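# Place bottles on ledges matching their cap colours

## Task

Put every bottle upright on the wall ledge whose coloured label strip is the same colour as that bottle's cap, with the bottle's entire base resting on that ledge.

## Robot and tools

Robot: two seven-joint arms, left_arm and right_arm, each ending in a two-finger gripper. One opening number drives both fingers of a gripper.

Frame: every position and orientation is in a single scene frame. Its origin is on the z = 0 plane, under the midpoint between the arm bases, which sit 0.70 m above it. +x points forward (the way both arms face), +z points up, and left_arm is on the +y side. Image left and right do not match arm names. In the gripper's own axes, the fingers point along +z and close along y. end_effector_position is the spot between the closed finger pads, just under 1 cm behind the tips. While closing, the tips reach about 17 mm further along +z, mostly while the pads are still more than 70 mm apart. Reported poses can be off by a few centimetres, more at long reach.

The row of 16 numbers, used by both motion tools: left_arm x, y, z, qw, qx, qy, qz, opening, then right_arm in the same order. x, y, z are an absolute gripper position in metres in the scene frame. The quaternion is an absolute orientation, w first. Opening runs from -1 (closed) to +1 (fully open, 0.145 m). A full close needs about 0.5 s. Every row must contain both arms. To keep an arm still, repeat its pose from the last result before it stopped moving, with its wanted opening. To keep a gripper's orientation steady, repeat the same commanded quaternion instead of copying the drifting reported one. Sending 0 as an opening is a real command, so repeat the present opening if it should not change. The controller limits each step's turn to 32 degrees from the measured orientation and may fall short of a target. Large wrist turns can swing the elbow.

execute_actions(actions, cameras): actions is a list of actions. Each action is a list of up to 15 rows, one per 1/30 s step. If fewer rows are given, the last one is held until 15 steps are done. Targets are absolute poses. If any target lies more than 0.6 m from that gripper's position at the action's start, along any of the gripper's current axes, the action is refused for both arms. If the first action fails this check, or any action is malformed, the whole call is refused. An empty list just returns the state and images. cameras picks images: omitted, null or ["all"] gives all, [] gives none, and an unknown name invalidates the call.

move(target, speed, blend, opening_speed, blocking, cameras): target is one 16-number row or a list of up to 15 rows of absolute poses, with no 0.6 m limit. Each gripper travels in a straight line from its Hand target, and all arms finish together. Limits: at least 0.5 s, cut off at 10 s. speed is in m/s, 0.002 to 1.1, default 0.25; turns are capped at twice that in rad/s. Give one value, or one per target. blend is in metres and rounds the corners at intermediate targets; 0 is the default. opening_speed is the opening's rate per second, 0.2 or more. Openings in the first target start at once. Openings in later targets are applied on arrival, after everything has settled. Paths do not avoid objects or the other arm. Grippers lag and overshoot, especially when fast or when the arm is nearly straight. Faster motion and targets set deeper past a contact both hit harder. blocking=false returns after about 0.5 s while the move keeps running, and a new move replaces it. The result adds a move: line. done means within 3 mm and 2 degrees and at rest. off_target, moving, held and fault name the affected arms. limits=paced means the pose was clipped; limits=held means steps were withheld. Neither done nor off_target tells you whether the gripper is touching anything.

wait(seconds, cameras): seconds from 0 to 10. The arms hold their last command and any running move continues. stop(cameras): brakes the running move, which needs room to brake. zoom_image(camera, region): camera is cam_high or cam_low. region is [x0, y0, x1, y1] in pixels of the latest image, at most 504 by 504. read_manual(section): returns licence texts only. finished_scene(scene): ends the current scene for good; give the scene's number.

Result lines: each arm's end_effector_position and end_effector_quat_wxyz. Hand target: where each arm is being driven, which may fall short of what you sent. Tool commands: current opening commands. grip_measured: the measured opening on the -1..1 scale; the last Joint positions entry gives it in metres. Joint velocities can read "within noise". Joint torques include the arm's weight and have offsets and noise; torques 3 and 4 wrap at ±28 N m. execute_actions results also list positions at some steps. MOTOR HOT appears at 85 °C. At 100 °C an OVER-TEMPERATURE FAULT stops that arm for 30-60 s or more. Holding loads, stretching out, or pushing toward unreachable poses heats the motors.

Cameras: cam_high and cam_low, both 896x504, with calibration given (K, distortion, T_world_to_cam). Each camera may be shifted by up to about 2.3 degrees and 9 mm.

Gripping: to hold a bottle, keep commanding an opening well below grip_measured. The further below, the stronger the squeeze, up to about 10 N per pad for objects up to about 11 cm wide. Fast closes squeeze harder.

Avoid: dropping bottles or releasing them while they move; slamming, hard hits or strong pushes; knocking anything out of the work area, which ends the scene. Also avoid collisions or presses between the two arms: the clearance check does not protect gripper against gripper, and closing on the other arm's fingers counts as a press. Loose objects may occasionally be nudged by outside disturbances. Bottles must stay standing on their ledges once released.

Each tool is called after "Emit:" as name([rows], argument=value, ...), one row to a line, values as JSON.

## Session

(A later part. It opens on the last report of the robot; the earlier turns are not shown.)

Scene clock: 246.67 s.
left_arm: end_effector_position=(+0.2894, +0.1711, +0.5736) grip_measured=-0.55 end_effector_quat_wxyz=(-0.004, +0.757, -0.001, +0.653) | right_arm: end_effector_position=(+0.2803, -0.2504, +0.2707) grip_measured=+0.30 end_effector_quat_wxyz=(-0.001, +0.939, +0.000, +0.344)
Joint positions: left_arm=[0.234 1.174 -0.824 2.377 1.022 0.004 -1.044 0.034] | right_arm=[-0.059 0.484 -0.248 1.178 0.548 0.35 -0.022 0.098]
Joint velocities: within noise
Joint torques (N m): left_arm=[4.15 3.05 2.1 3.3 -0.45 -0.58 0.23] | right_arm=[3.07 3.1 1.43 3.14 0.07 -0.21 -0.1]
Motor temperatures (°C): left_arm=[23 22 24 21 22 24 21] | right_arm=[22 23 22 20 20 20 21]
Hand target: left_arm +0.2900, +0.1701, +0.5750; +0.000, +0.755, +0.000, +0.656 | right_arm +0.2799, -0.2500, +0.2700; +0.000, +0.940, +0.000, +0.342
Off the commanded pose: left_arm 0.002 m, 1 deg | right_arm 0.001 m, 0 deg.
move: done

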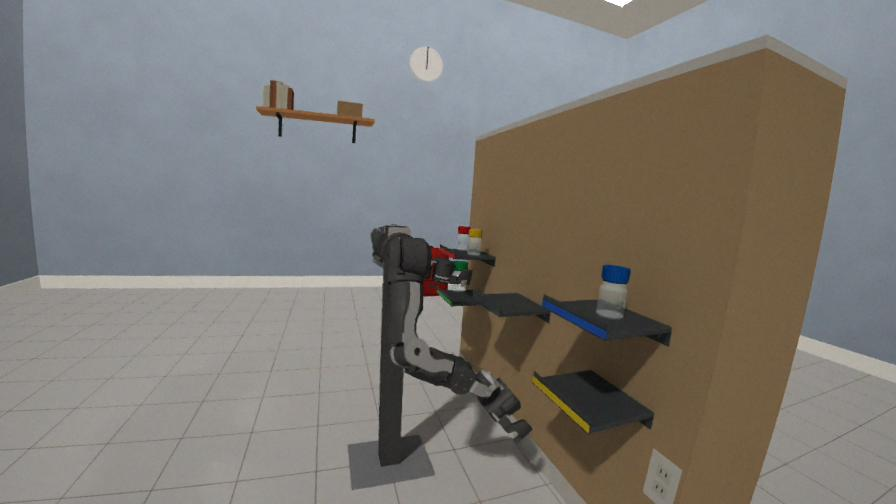

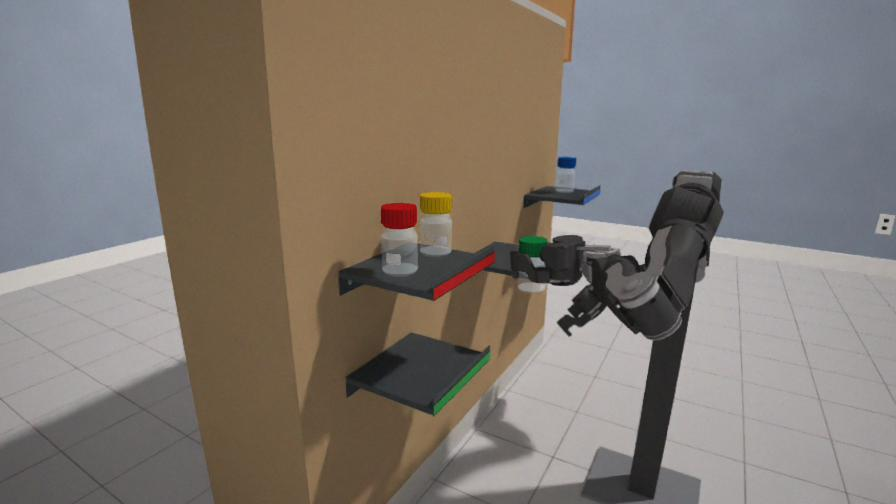

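Emit:
move([
  [0.28,0.30,0.53,0,0.7547,0,0.6561,-0.8,0.28,-0.25,0.27,0,0.9397,0,0.342,0.3],
  [0.285,0.38,0.525,0,0.7547,0,0.6561,-0.8,0.28,-0.25,0.27,0,0.9397,0,0.342,0.3],
  [0.408,0.385,0.526,0,0.7547,0,0.6561,-0.8,0.28,-0.25,0.27,0,0.9397,0,0.342,0.3],
  [0.408,0.385,0.504,0,0.7547,0,0.6561,-0.8,0.28,-0.25,0.27,0,0.9397,0,0.342,0.3],
  [0.408,0.385,0.485,0,0.7547,0,0.6561,-0.8,0.28,-0.25,0.27,0,0.9397,0,0.342,0.3],
], speed=[0.15,0.15,0.1,0.06,0.03])

Emit:
zoom_image(camera="cam_low", region=[330, 200, 580, 410])

Scene clock: 259.60 s.
left_arm: end_effector_position=(+0.4086, +0.3877, +0.4888) grip_measured=-0.55 end_effector_quat_wxyz=(-0.004, +0.752, +0.002, +0.659) | right_arm: end_effector_position=(+0.2803, -0.2504, +0.2707) grip_measured=+0.30 end_effector_quat_wxyz=(-0.001, +0.939, +0.000, +0.344)
Joint positions: left_arm=[0.823 1.115 -1.393 0.956 1.572 -0.463 0.174 0.034] | right_arm=[-0.059 0.484 -0.248 1.178 0.548 0.35 -0.022 0.098]
Joint velocities: within noise
Joint torques (N m): left_arm=[5.97 4.18 1.95 0.06 0.26 -0.63 0.23] | right_arm=[3.07 3.1 1.37 3.23 0.07 -0.19 -0.09]
Motor temperatures (°C): left_arm=[23 22 24 21 22 24 21] | right_arm=[22 23 22 20 20 20 21]
Hand target: left_arm +0.4079, +0.3849, +0.4849; +0.000, +0.755, +0.000, +0.656 | right_arm +0.2799, -0.2500, +0.2700; +0.000, +0.940, +0.000, +0.342
Off the commanded pose: left_arm 0.005 m, 1 deg | right_arm 0.001 m, 0 deg.
move: off_target (left_arm)

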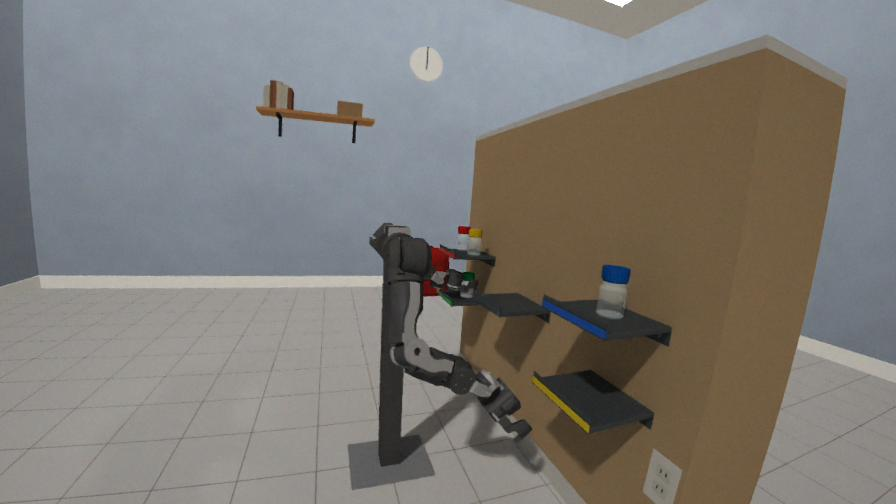

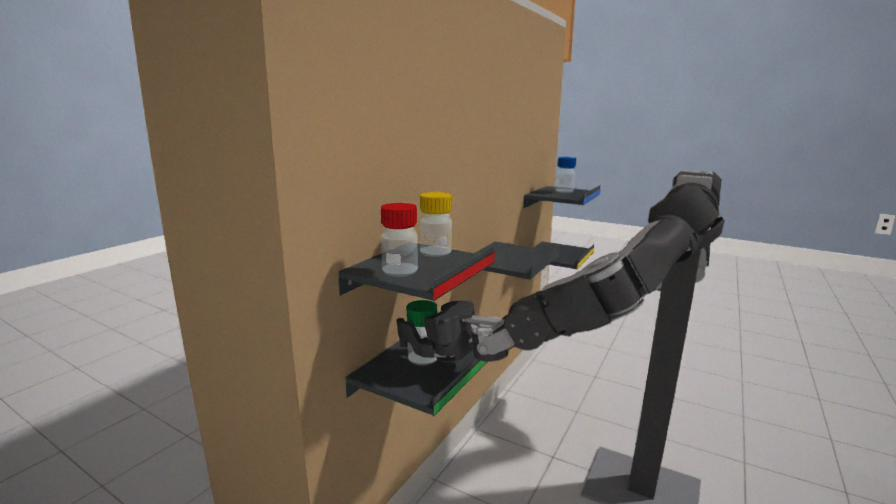

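Scaled by 2.016 from the camera's 896x504 image, which has a finer 1280x720 frame.

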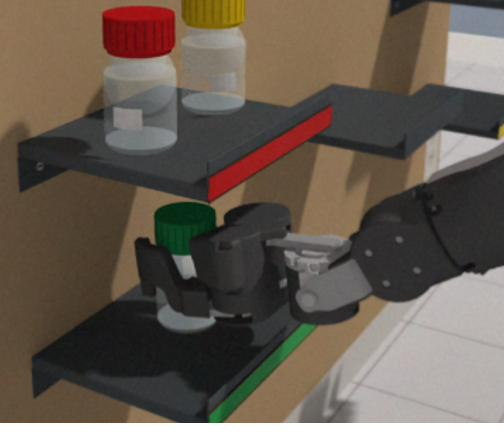

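Emit:
move([
  [0.408,0.386,0.4875,0,0.7520,0,0.6592,-0.8,0.28,-0.25,0.27,0,0.9397,0,0.342,0.3],
  [0.408,0.386,0.4875,0,0.7520,0,0.6592,0.2,0.28,-0.25,0.27,0,0.9397,0,0.342,0.3],
  [0.28,0.386,0.492,0,0.7520,0,0.6592,0.2,0.28,-0.25,0.27,0,0.9397,0,0.342,0.3],
  [0.265,0.36,0.60,0,0.7520,0,0.6592,0.1,0.28,-0.25,0.27,0,0.9397,0,0.342,0.3],
  [0.28,0.34,0.685,0,0.7520,0,0.6592,0.06,0.28,-0.25,0.27,0,0.9397,0,0.342,0.3],
  [0.34,0.34,0.685,0,0.7520,0,0.6592,0.06,0.28,-0.25,0.27,0,0.9397,0,0.342,0.3],
], speed=[0.03,0.03,0.12,0.2,0.2,0.1], opening_speed=1.0)

Emit:
zoom_image(camera="cam_low", region=[330, 160, 580, 410])

Emit:
zoom_image(camera="cam_high", region=[400, 200, 540, 320])

Scene clock: 288.00 s.
left_arm: end_effector_position=(+0.3402, +0.3391, +0.6875) grip_measured=+0.06 end_effector_quat_wxyz=(-0.002, +0.749, -0.007, +0.663) | right_arm: end_effector_position=(+0.2803, -0.2504, +0.2707) grip_measured=+0.30 end_effector_quat_wxyz=(-0.001, +0.939, +0.000, +0.344)
Joint positions: left_arm=[1.621 1.732 -1.562 1.874 1.585 0.181 -0.135 0.08] | right_arm=[-0.059 0.484 -0.248 1.178 0.548 0.35 -0.022 0.098]
Joint velocities: within noise
Joint torques (N m): left_arm=[3.18 -0.09 2.55 0.1 0.11 -0.71 -0.03] | right_arm=[3.05 3.18 1.4 3.17 0.05 -0.21 -0.1]
Motor temperatures (°C): left_arm=[23 23 24 21 21 24 21] | right_arm=[22 23 22 20 20 20 21]
Hand target: left_arm +0.3400, +0.3400, +0.6849; -0.003, +0.751, -0.005, +0.660 | right_arm +0.2799, -0.2500, +0.2700; +0.000, +0.940, +0.000, +0.342
Off the commanded pose: left_arm 0.003 m, 1 deg | right_arm 0.001 m, 0 deg.
joint sent to its limit (left arm) — joint 3 (upper arm roll), lower limit; joint 5 (forearm roll), upper limit. The joint targets still meet the commanded pose.
move: done

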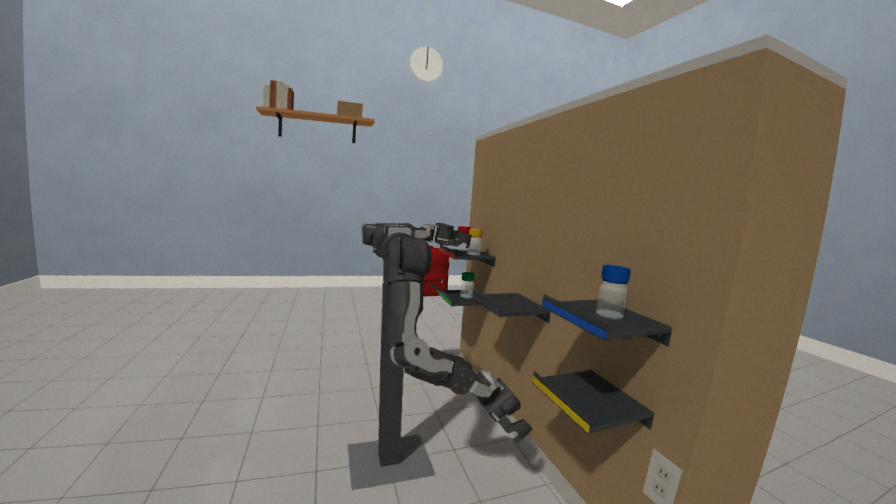

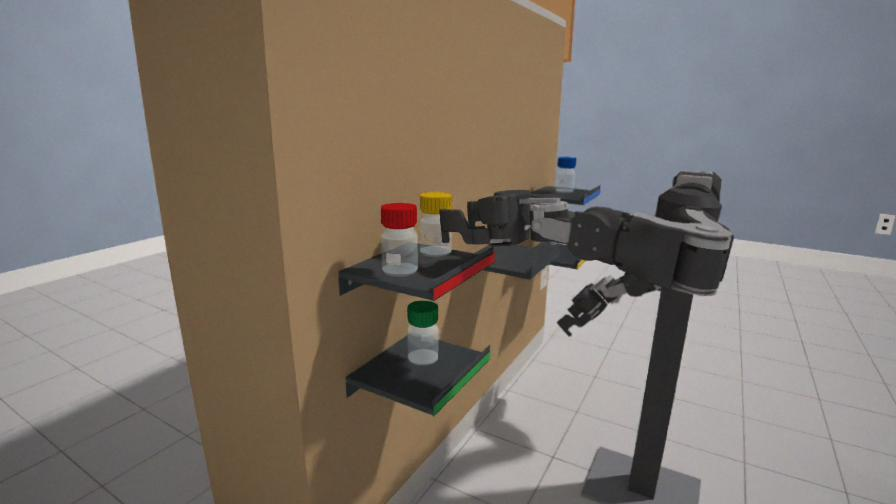

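Scaled by 2.016 from the camera's 896x504 image, which has a finer 1280x720 frame.

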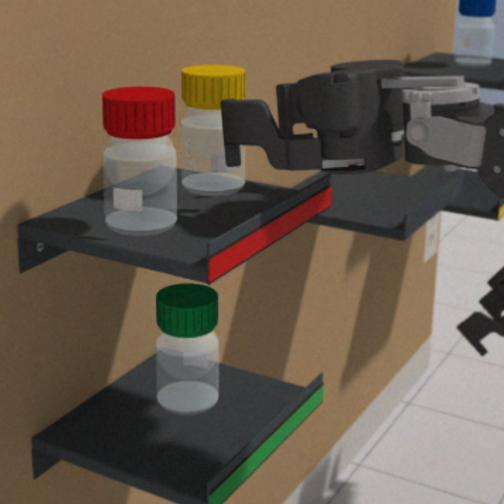

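Scaled by 3.600 from the camera's 896x504 image, which has a finer 1280x720 frame.

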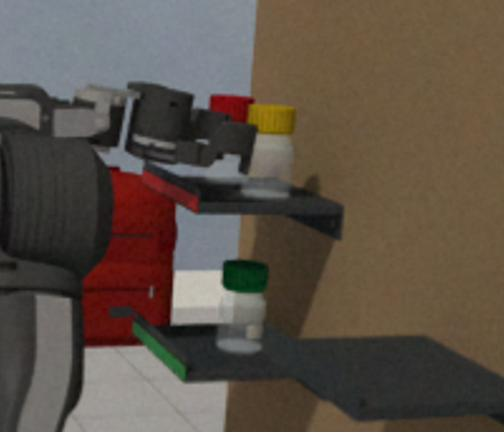

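Emit:
move([
  [0.405,0.340,0.684,0,0.7500,0,0.6614,0.06,0.28,-0.25,0.27,0,0.9397,0,0.342,0.3],
  [0.405,0.340,0.684,0,0.7500,0,0.6614,-0.8,0.28,-0.25,0.27,0,0.9397,0,0.342,0.3],
  [0.405,0.340,0.714,0,0.7500,0,0.6614,-0.8,0.28,-0.25,0.29,0,0.9397,0,0.342,0.3],
  [0.285,0.33,0.716,0,0.7500,0,0.6614,-0.8,0.30,-0.25,0.36,0,0.9135,0,0.4067,0.3],
], speed=[0.1,0.1,0.08,0.12], opening_speed=1.0)

Emit:
zoom_image(camera="cam_low", region=[330, 160, 580, 410])

Scene clock: 301.00 s.
left_arm: end_effector_position=(+0.2845, +0.3314, +0.7161) grip_measured=-0.55 end_effector_quat_wxyz=(-0.010, +0.747, -0.014, +0.664) | right_arm: end_effector_position=(+0.3007, -0.2484, +0.3603) grip_measured=+0.30 end_effector_quat_wxyz=(-0.002, +0.913, +0.002, +0.408)
Joint positions: left_arm=[1.864 1.974 -1.562 2.085 1.585 0.42 -0.102 0.034] | right_arm=[-0.166 0.554 -0.097 1.588 0.606 0.524 -0.099 0.098]
Joint velocities: within noise
Joint torques (N m): left_arm=[2.6 -2.1 2.11 -0.05 0.12 -0.78 0.19] | right_arm=[2.2 3.63 2.99 3.7 0.12 -0.22 -0.09]
Motor temperatures (°C): left_arm=[22 22 24 21 21 25 21] | right_arm=[22 23 22 20 20 20 21]
Hand target: left_arm +0.2849, +0.3302, +0.7159; -0.007, +0.747, -0.016, +0.665 | right_arm +0.3000, -0.2501, +0.3600; +0.000, +0.914, +0.000, +0.407
Off the commanded pose: left_arm 0.002 m, 2 deg | right_arm 0.002 m, 0 deg.
joint sent to its limit (left arm) — joint 3 (upper arm roll), lower limit; joint 5 (forearm roll), upper limit. The joint targets still meet the commanded pose.
move: done

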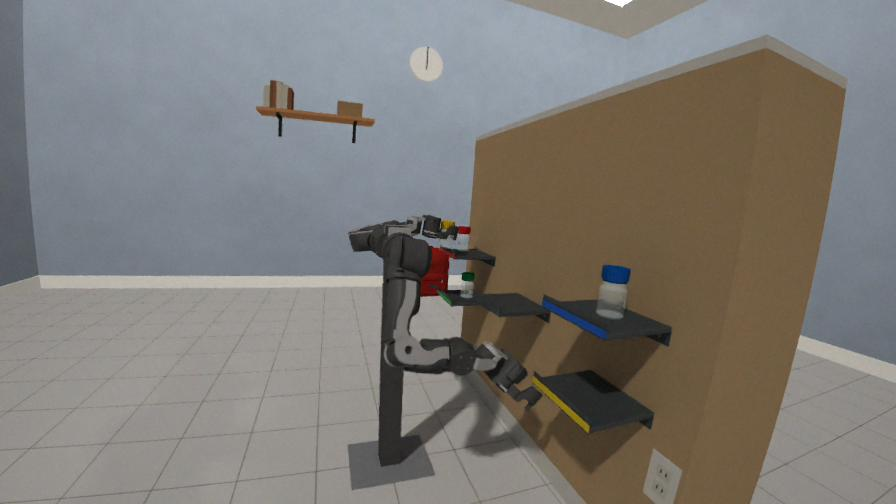

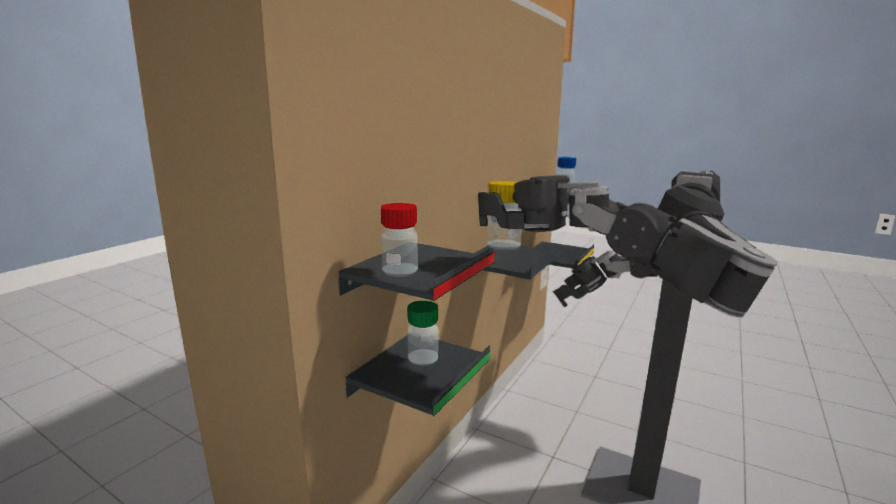

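Scaled by 2.016 from the camera's 896x504 image, which has a finer 1280x720 frame.

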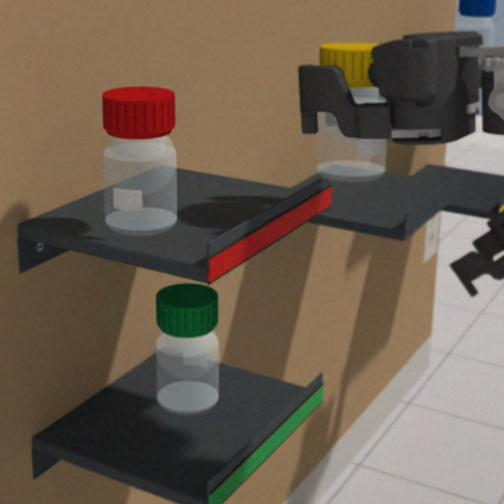

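Emit:
move([
  [0.285,0.25,0.66,0,0.7500,0,0.6614,-0.8,0.31,-0.25,0.38,0,0.9135,0,0.4067,0.3],
  [0.29,0.13,0.635,0,0.7500,0,0.6614,-0.8,0.31,-0.25,0.40,0,0.8910,0,0.4540,0.3],
], speed=0.15, blend=0.03)

Scene clock: 310.73 s.
left_arm: end_effector_position=(+0.2910, +0.1292, +0.6333) grip_measured=-0.55 end_effector_quat_wxyz=(-0.037, +0.693, +0.033, +0.719) | right_arm: end_effector_position=(+0.3064, -0.2386, +0.3942) grip_measured=+0.29 end_effector_quat_wxyz=(-0.023, +0.897, +0.004, +0.442)
Joint positions: left_arm=[0.944 0.915 -1.434 2.432 1.011 0.048 -1.576 0.034] | right_arm=[-0.193 0.569 -0.053 1.714 0.65 0.548 -0.106 0.097]
Joint velocities: within noise
Joint torques (N m): left_arm=[5 0.96 2.65 2.59 -0.58 0.01 -0.04] | right_arm=[2.62 5.84 5.55 3.92 -0.46 -0.81 -0.61]
Motor temperatures (°C): left_arm=[22 22 24 21 21 25 21] | right_arm=[22 23 22 20 20 20 21]
Hand target: left_arm +0.2910, +0.1298, +0.6344; -0.039, +0.691, +0.035, +0.721 | right_arm +0.3099, -0.2499, +0.4002; +0.000, +0.891, +0.000, +0.454
Off the commanded pose: left_arm 0.002 m, 11 deg | right_arm 0.013 m, 3 deg.
joint read past its limit (left arm) — joint 4 (elbow), upper limit, where the elbow is as bent as it goes.
joint sent to its limit (left arm) — joint 4 (elbow), upper limit, where the elbow is as bent as it goes; joint 7 (wrist yaw), lower limit. The joint targets are off in orientation, not in position.
move: off_target (left_arm, right_arm)

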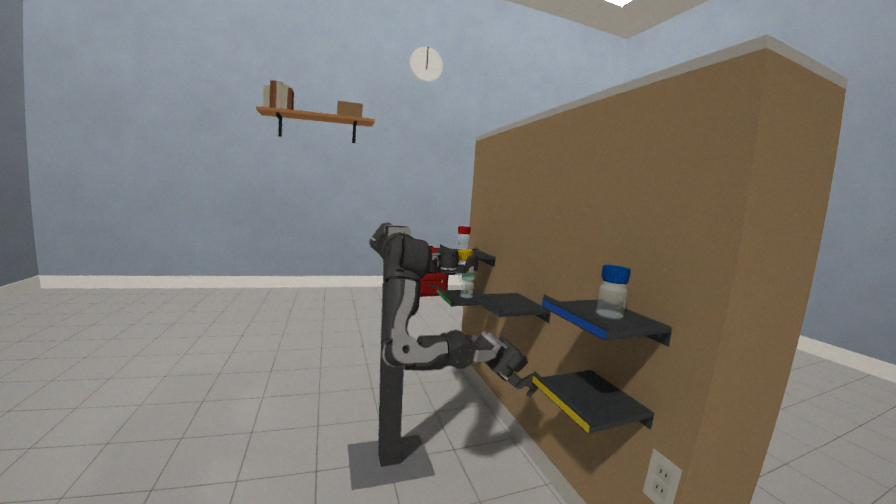

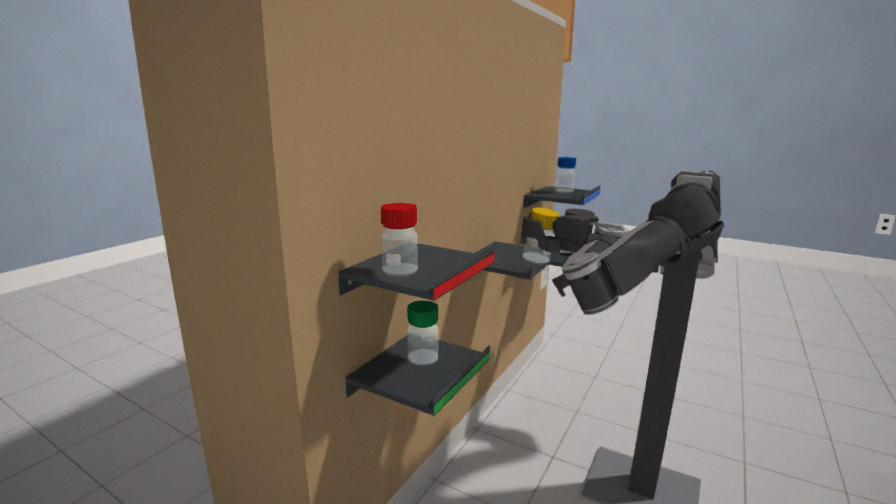

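Emit:
move([
  [0.30,0.05,0.63,0,0.7500,0,0.6614,-0.8,0.27,-0.21,0.37,0,0.9135,0,0.4067,0.3],
  [0.33,-0.03,0.623,0,0.7500,0,0.6614,-0.8,0.26,-0.2,0.37,0,0.9135,0,0.4067,0.3],
], speed=0.15, blend=0.03)

Emit:
zoom_image(camera="cam_high", region=[430, 210, 640, 410])

Scene clock: 323.93 s.
left_arm: end_effector_position=(+0.3295, -0.0304, +0.6220) grip_measured=-0.55 end_effector_quat_wxyz=(+0.001, +0.753, +0.000, +0.659) | right_arm: end_effector_position=(+0.2605, -0.2009, +0.3700) grip_measured=+0.30 end_effector_quat_wxyz=(-0.001, +0.913, +0.000, +0.407)
Joint positions: left_arm=[0.766 0.019 -1.146 1.896 0.972 0.516 -1.563 0.034] | right_arm=[-0.353 0.441 -0.114 1.846 0.545 0.568 -0.257 0.098]
Joint velocities: within noise
Joint torques (N m): left_arm=[7.61 -1.91 1.39 3.18 -0.57 -0.15 0.15] | right_arm=[1.41 1.83 0.95 4.45 -0.06 -0.28 -0.09]
Motor temperatures (°C): left_arm=[22 22 24 21 22 24 21] | right_arm=[21 24 23 21 20 20 21]
Hand target: left_arm +0.3300, -0.0300, +0.6230; +0.000, +0.750, +0.000, +0.661 | right_arm +0.2601, -0.2001, +0.3700; +0.000, +0.914, +0.000, +0.407
Off the commanded pose: left_arm 0.001 m, 0 deg | right_arm 0.001 m, 0 deg.
move: done

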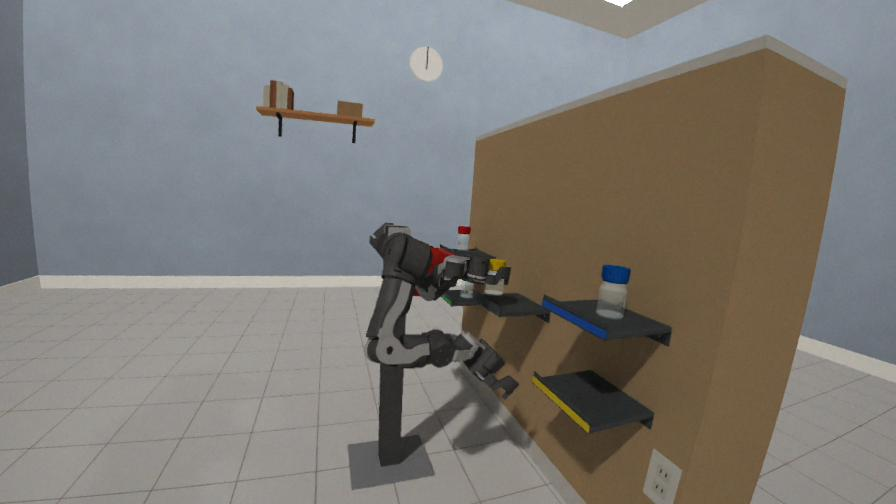

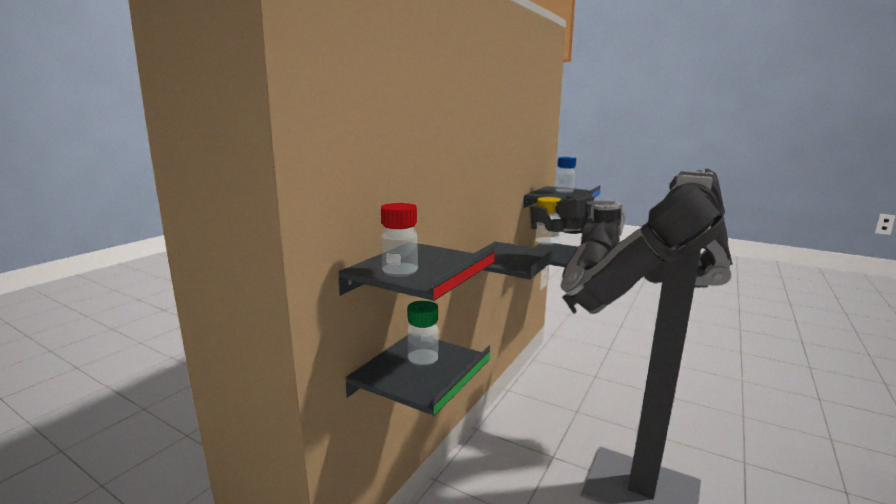

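Scaled by 2.400 from the camera's 896x504 image, which has a finer 1280x720 frame.

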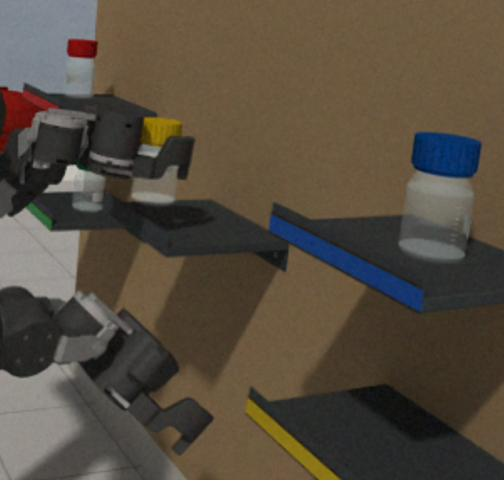

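Emit:
move([
  [0.405,-0.03,0.620,0,0.7547,0,0.6561,-0.8,0.26,-0.2,0.37,0,0.9135,0,0.4067,0.3],
  [0.405,-0.03,0.592,0,0.7547,0,0.6561,-0.8,0.26,-0.2,0.37,0,0.9135,0,0.4067,0.3],
  [0.405,-0.03,0.572,0,0.7547,0,0.6561,-0.8,0.26,-0.2,0.37,0,0.9135,0,0.4067,0.3],
], speed=[0.12,0.08,0.03])

Emit:
zoom_image(camera="cam_high", region=[430, 210, 580, 330])

Scene clock: 332.80 s.
left_arm: end_effector_position=(+0.4050, -0.0304, +0.5836) grip_measured=-0.55 end_effector_quat_wxyz=(+0.001, +0.743, +0.003, +0.670) | right_arm: end_effector_position=(+0.2605, -0.2008, +0.3700) grip_measured=+0.30 end_effector_quat_wxyz=(-0.001, +0.913, +0.000, +0.407)
Joint positions: left_arm=[0.866 0.058 -1.17 1.497 0.924 0.246 -1.231 0.034] | right_arm=[-0.353 0.441 -0.114 1.846 0.545 0.568 -0.257 0.098]
Joint velocities: within noise
Joint torques (N m): left_arm=[5.39 -1.46 1.95 1.43 0.2 -0.17 0.3] | right_arm=[1.33 1.89 0.98 4.49 -0.01 -0.26 -0.08]
Motor temperatures (°C): left_arm=[23 22 24 21 22 24 21] | right_arm=[21 23 23 21 20 20 21]
Hand target: left_arm +0.4047, -0.0299, +0.5721; +0.000, +0.755, +0.000, +0.656 | right_arm +0.2601, -0.2001, +0.3700; +0.000, +0.914, +0.000, +0.407
Off the commanded pose: left_arm 0.012 m, 2 deg | right_arm 0.001 m, 0 deg.
move: off_target (left_arm)

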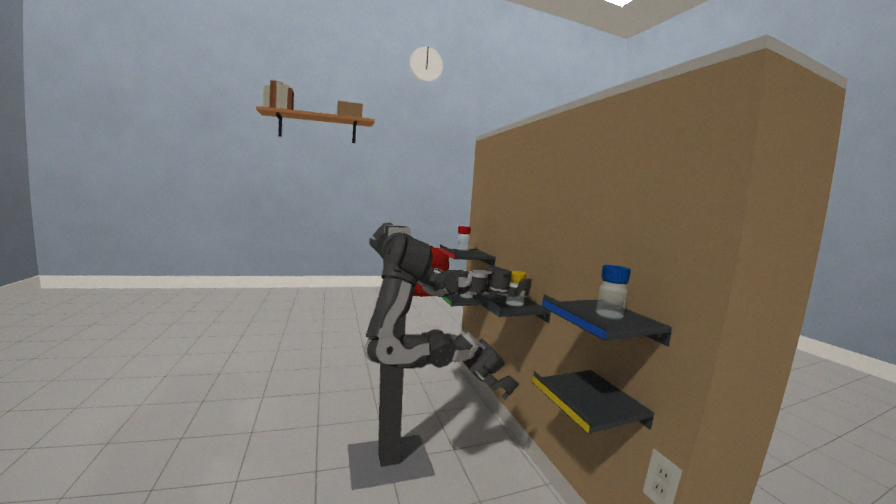

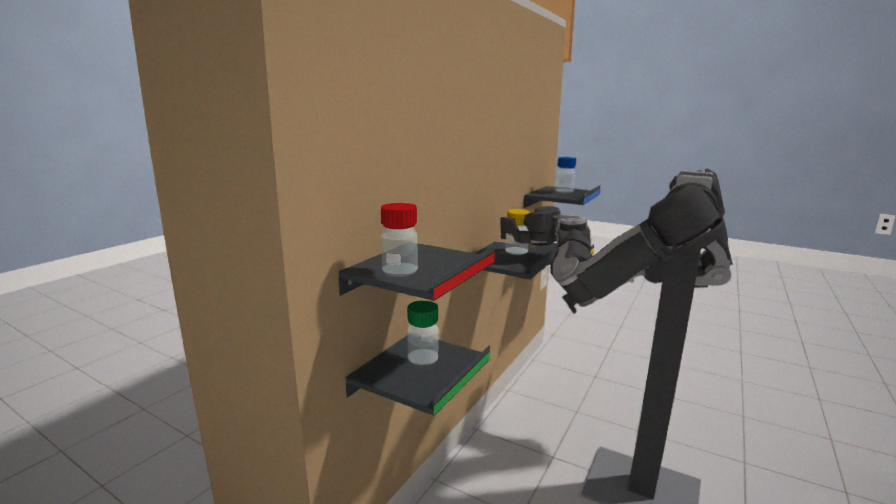

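Scaled by 3.360 from the camera's 896x504 image, which has a finer 1280x720 frame.

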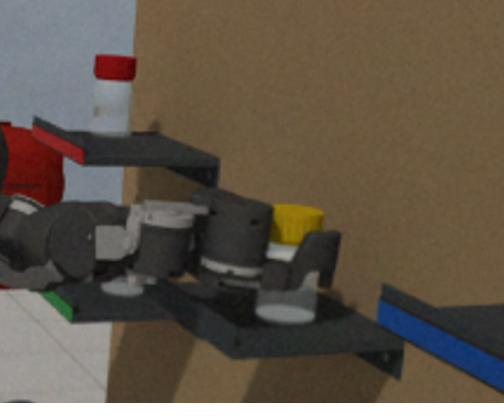

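Emit:
move([
  [0.405,-0.03,0.583,0,0.7430,0,0.6693,-0.8,0.26,-0.2,0.38,0,0.9135,0,0.4067,0.3],
  [0.405,-0.03,0.583,0,0.7430,0,0.6693,0.25,0.26,-0.2,0.38,0,0.9135,0,0.4067,0.3],
  [0.295,-0.03,0.586,0,0.7430,0,0.6693,0.25,0.25,-0.2,0.45,0,0.8192,0,0.5736,0.3],
  [0.285,0.12,0.59,0,0.7430,0,0.6693,0.25,0.27,-0.17,0.58,0,0.7547,0,0.6561,0.3],
  [0.28,0.26,0.59,0,0.7430,0,0.6693,0.25,0.30,-0.06,0.588,0,0.7547,0,0.6561,0.3],
  [0.28,0.26,0.59,0,0.7430,0,0.6693,0.25,0.36,-0.043,0.586,0,0.7547,0,0.6561,0.3],
], speed=[0.05,0.05,0.12,0.2,0.2,0.12], opening_speed=1.0)

Emit:
zoom_image(camera="cam_high", region=[430, 210, 580, 330])

Scene clock: 356.27 s.
left_arm: end_effector_position=(+0.2804, +0.2611, +0.5917) grip_measured=+0.25 end_effector_quat_wxyz=(-0.004, +0.741, +0.000, +0.671) | right_arm: end_effector_position=(+0.3601, -0.0436, +0.5865) grip_measured=+0.30 end_effector_quat_wxyz=(+0.003, +0.755, +0.000, +0.656)
Joint positions: left_arm=[0.311 1.78 -1.024 2.279 1.301 -0.577 -0.651 0.094] | right_arm=[0.248 -0.049 -0.547 1.957 0.211 0.735 -0.675 0.098]
Joint velocities: within noise
Joint torques (N m): left_arm=[2.33 4.73 1.58 1.57 -0.09 -0.61 0.24] | right_arm=[3.78 -1.96 0.2 3.64 -0.1 -0.48 0.13]
Motor temperatures (°C): left_arm=[23 22 24 21 22 24 21] | right_arm=[21 23 22 21 20 20 21]
Hand target: left_arm +0.2800, +0.2600, +0.5900; +0.000, +0.743, +0.000, +0.669 | right_arm +0.3600, -0.0431, +0.5860; +0.000, +0.755, +0.000, +0.656
Off the commanded pose: left_arm 0.002 m, 1 deg | right_arm 0.001 m, 0 deg.
move: done

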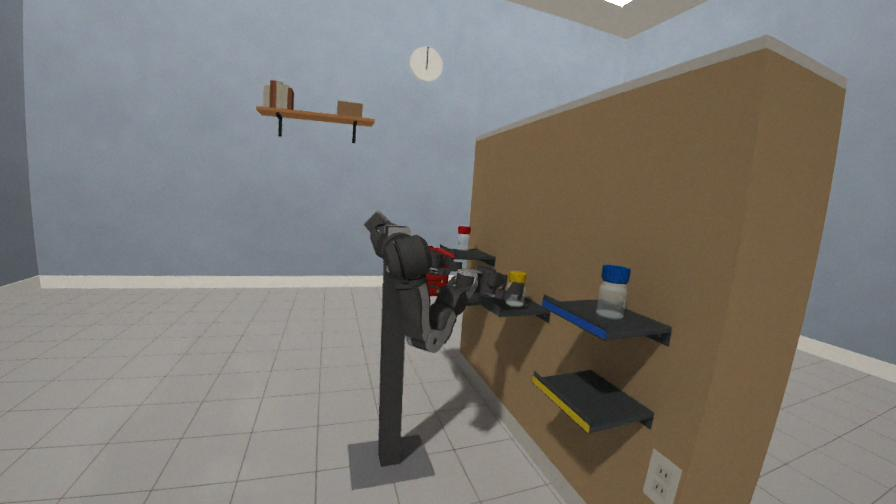

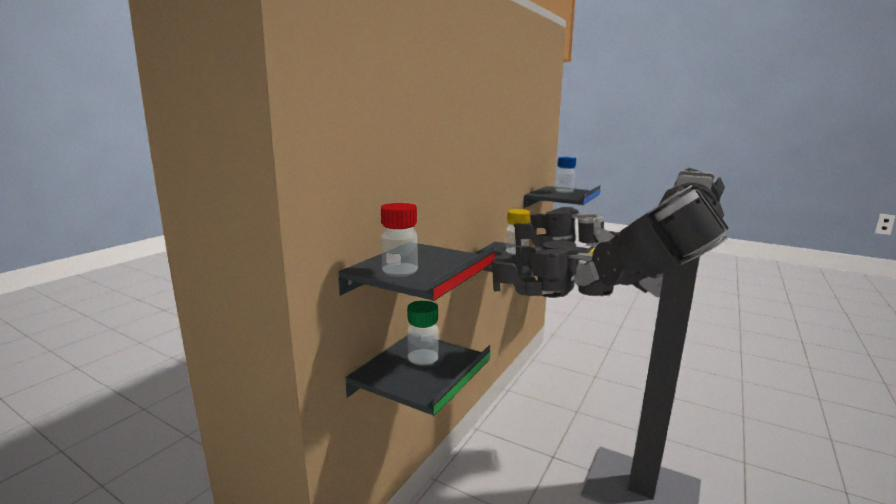

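Scaled by 3.360 from the camera's 896x504 image, which has a finer 1280x720 frame.

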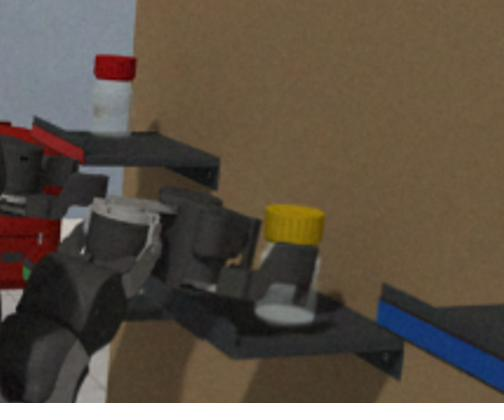

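Emit:
move([
  [0.28,0.26,0.59,0,0.7430,0,0.6693,0.25,0.41,-0.043,0.586,0,0.7547,0,0.6561,0.3],
  [0.28,0.26,0.59,0,0.7430,0,0.6693,0.25,0.41,-0.043,0.586,0,0.7547,0,0.6561,-0.8],
  [0.28,0.26,0.59,0,0.7430,0,0.6693,0.25,0.41,-0.043,0.617,0,0.7547,0,0.6561,-0.8],
  [0.28,0.26,0.59,0,0.7430,0,0.6693,0.25,0.29,-0.055,0.617,0,0.7547,0,0.6561,-0.8],
  [0.28,0.26,0.59,0,0.7430,0,0.6693,0.25,0.285,-0.17,0.605,0,0.7547,0,0.6561,-0.8],
], speed=[0.1,0.1,0.08,0.12,0.15], opening_speed=1.0)

Emit:
zoom_image(camera="cam_high", region=[430, 210, 640, 410])

Scene clock: 374.80 s.
left_arm: end_effector_position=(+0.2804, +0.2612, +0.5917) grip_measured=+0.25 end_effector_quat_wxyz=(-0.004, +0.741, +0.000, +0.671) | right_arm: end_effector_position=(+0.2861, -0.1703, +0.6005) grip_measured=-0.55 end_effector_quat_wxyz=(-0.006, +0.734, +0.008, +0.679)
Joint positions: left_arm=[0.311 1.78 -1.024 2.279 1.301 -0.577 -0.651 0.094] | right_arm=[-0.07 1.036 -0.396 2.438 0.942 0.182 -0.901 0.034]
Joint velocities: within noise
Joint torques (N m): left_arm=[2.33 4.73 1.58 1.57 -0.09 -0.61 0.24] | right_arm=[2.44 4.05 3.79 3.22 -0.49 -0.57 0.17]
Motor temperatures (°C): left_arm=[22 23 24 21 22 24 21] | right_arm=[22 23 22 21 20 20 21]
Hand target: left_arm +0.2800, +0.2600, +0.5899; +0.000, +0.743, +0.000, +0.669 | right_arm +0.2864, -0.1702, +0.6042; -0.009, +0.729, +0.008, +0.685
Off the commanded pose: left_arm 0.002 m, 0 deg | right_arm 0.005 m, 4 deg.
joint sent to its limit (right arm) — joint 4 (elbow), upper limit, where the elbow is as bent as it goes. The joint targets are off in orientation, not in position.
move: off_target (right_arm)

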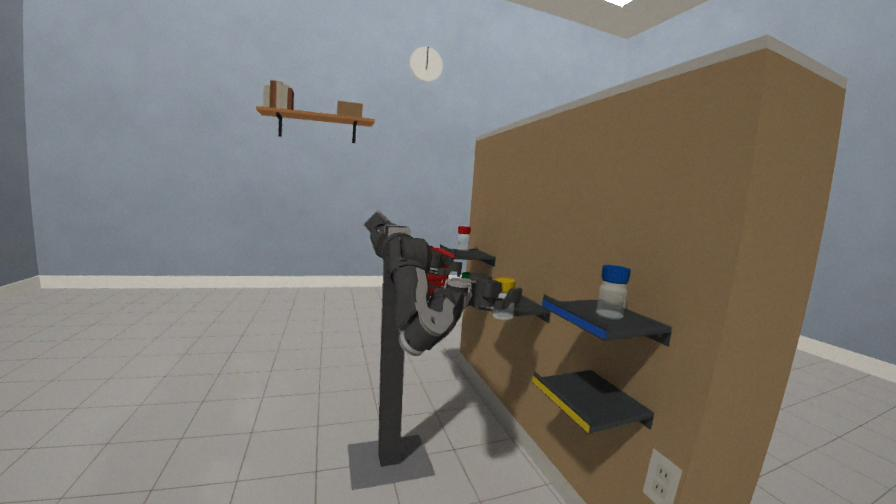

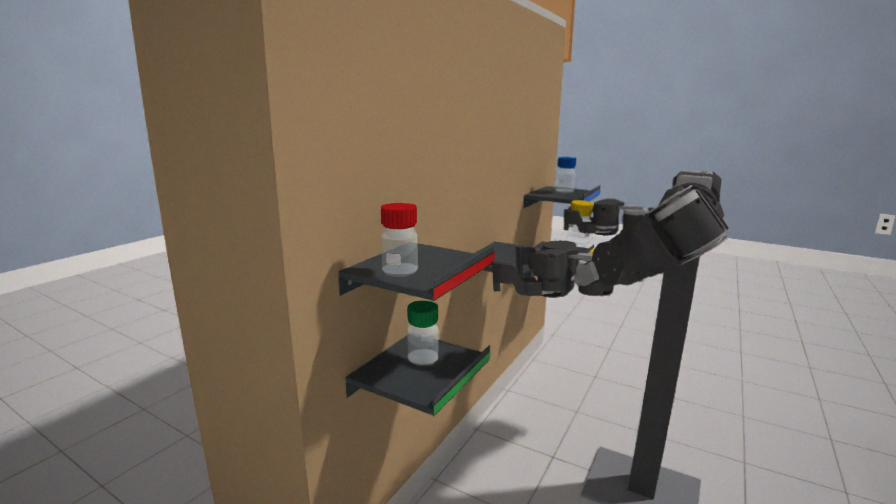

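Scaled by 2.400 from the camera's 896x504 image, which has a finer 1280x720 frame.

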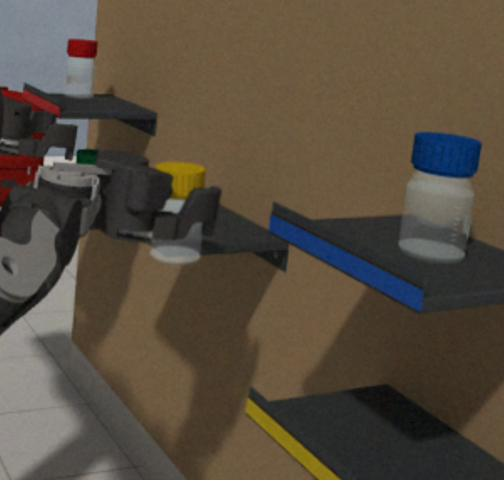

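Emit:
move([
  [0.28,0.26,0.59,0,0.7430,0,0.6693,0.25,0.275,-0.28,0.545,0,0.7547,0,0.6561,-0.8],
  [0.28,0.26,0.59,0,0.7430,0,0.6693,0.25,0.275,-0.42,0.530,0,0.7547,0,0.6561,-0.8],
  [0.28,0.26,0.59,0,0.7430,0,0.6693,0.25,0.34,-0.42,0.530,0,0.7547,0,0.6561,-0.8],
], speed=[0.15,0.15,0.1])

Emit:
zoom_image(camera="cam_high", region=[480, 250, 680, 450])

Scene clock: 386.13 s.
left_arm: end_effector_position=(+0.2804, +0.2612, +0.5917) grip_measured=+0.25 end_effector_quat_wxyz=(-0.004, +0.741, +0.000, +0.671) | right_arm: end_effector_position=(+0.3398, -0.4210, +0.5299) grip_measured=-0.55 end_effector_quat_wxyz=(+0.002, +0.756, -0.001, +0.655)
Joint positions: left_arm=[0.311 1.78 -1.024 2.279 1.301 -0.577 -0.651 0.094] | right_arm=[-0.224 1.253 -0.057 1.266 1.302 -0.224 0.274 0.034]
Joint velocities: within noise
Joint torques (N m): left_arm=[2.33 4.73 1.58 1.57 -0.09 -0.61 0.23] | right_arm=[3.39 8.03 3.95 1.26 0.28 -0.5 0.14]
Motor temperatures (°C): left_arm=[22 23 24 21 22 24 21] | right_arm=[22 23 23 21 20 20 21]
Hand target: left_arm +0.2800, +0.2600, +0.5899; +0.000, +0.743, +0.000, +0.669 | right_arm +0.3400, -0.4201, +0.5300; +0.000, +0.755, +0.000, +0.656
Off the commanded pose: left_arm 0.002 m, 0 deg | right_arm 0.001 m, 0 deg.
move: done

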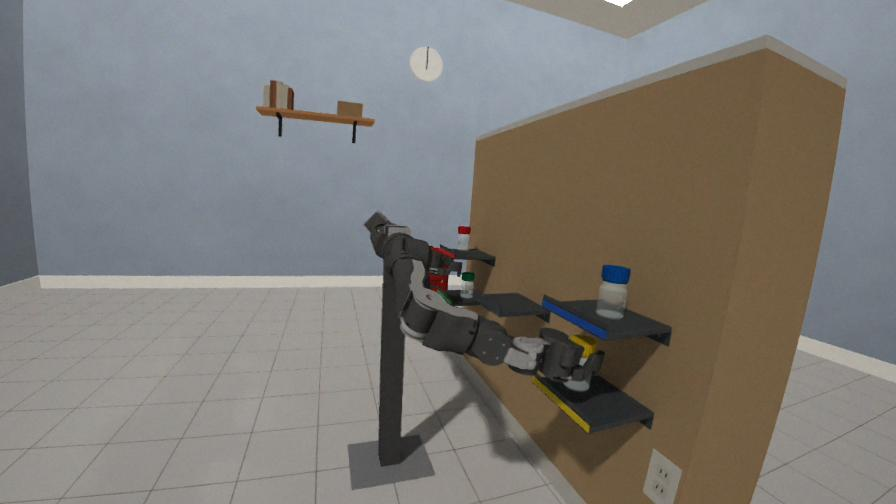

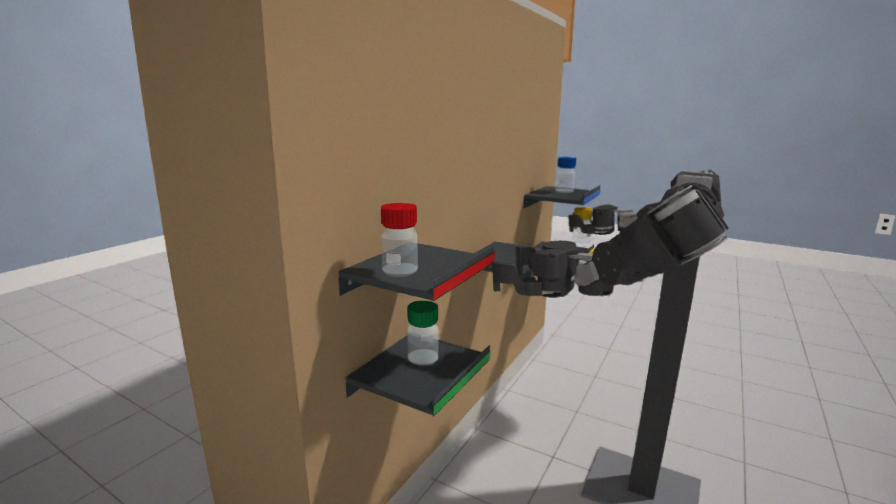

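Scaled by 2.520 from the camera's 896x504 image, which has a finer 1280x720 frame.

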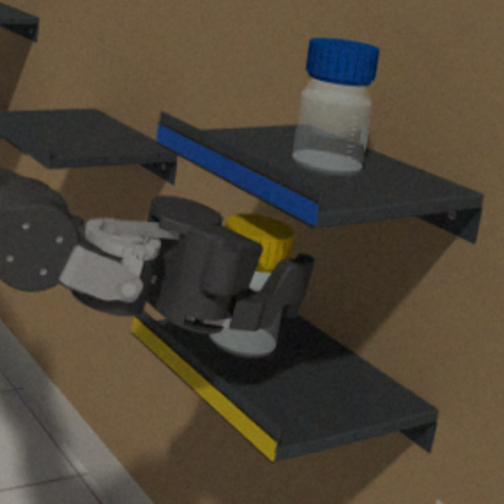

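Emit:
move([
  [0.28,0.26,0.59,0,0.7430,0,0.6693,0.25,0.41,-0.42,0.529,0,0.7547,0,0.6561,-0.8],
  [0.28,0.26,0.59,0,0.7430,0,0.6693,0.25,0.41,-0.42,0.501,0,0.7547,0,0.6561,-0.8],
  [0.28,0.26,0.59,0,0.7430,0,0.6693,0.25,0.41,-0.42,0.476,0,0.7547,0,0.6561,-0.8],
], speed=[0.12,0.08,0.03])

Emit:
zoom_image(camera="cam_high", region=[480, 250, 680, 450])

Scene clock: 395.73 s.
left_arm: end_effector_position=(+0.2804, +0.2612, +0.5917) grip_measured=+0.25 end_effector_quat_wxyz=(-0.004, +0.741, +0.000, +0.671) | right_arm: end_effector_position=(+0.4119, -0.4233, +0.4877) grip_measured=-0.55 end_effector_quat_wxyz=(+0.003, +0.742, -0.003, +0.671)
Joint positions: left_arm=[0.311 1.78 -1.024 2.279 1.301 -0.577 -0.651 0.094] | right_arm=[0.532 0.876 -0.424 0.639 0.986 -0.247 0.486 0.034]
Joint velocities: within noise
Joint torques (N m): left_arm=[2.33 4.73 1.58 1.57 -0.09 -0.61 0.23] | right_arm=[3.49 5.1 0.1 1.29 0.02 0.12 0.03]
Motor temperatures (°C): left_arm=[22 23 24 21 22 25 21] | right_arm=[22 24 23 21 20 20 21]
Hand target: left_arm +0.2800, +0.2600, +0.5899; +0.000, +0.743, +0.000, +0.669 | right_arm +0.4097, -0.4201, +0.4761; +0.000, +0.755, +0.000, +0.656
Off the commanded pose: left_arm 0.002 m, 0 deg | right_arm 0.012 m, 2 deg.
move: off_target (right_arm)

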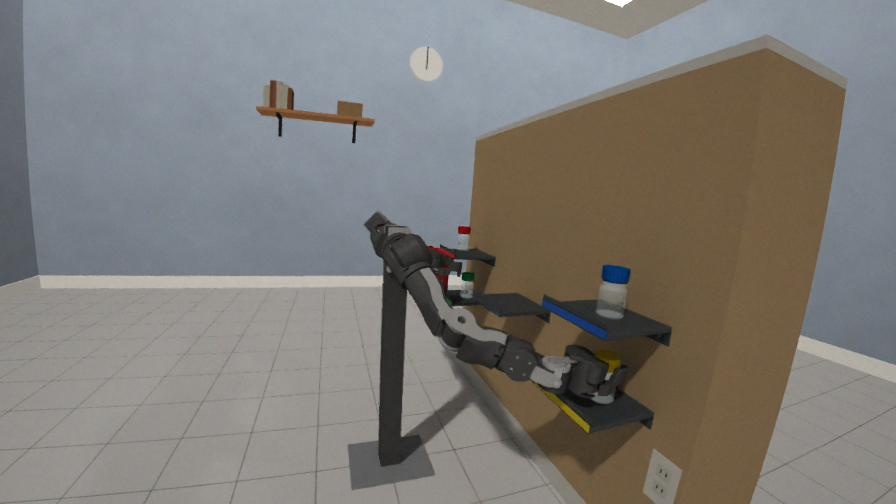

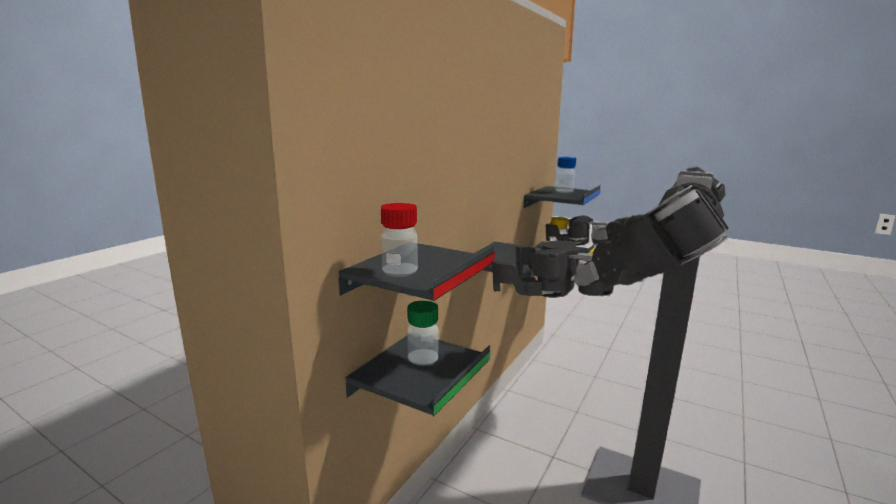

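Scaled by 2.520 from the camera's 896x504 image, which has a finer 1280x720 frame.

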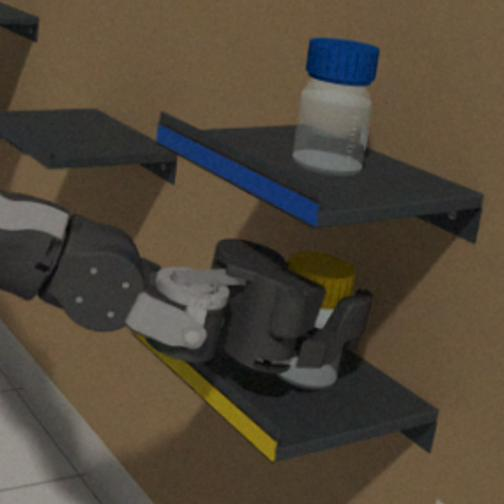

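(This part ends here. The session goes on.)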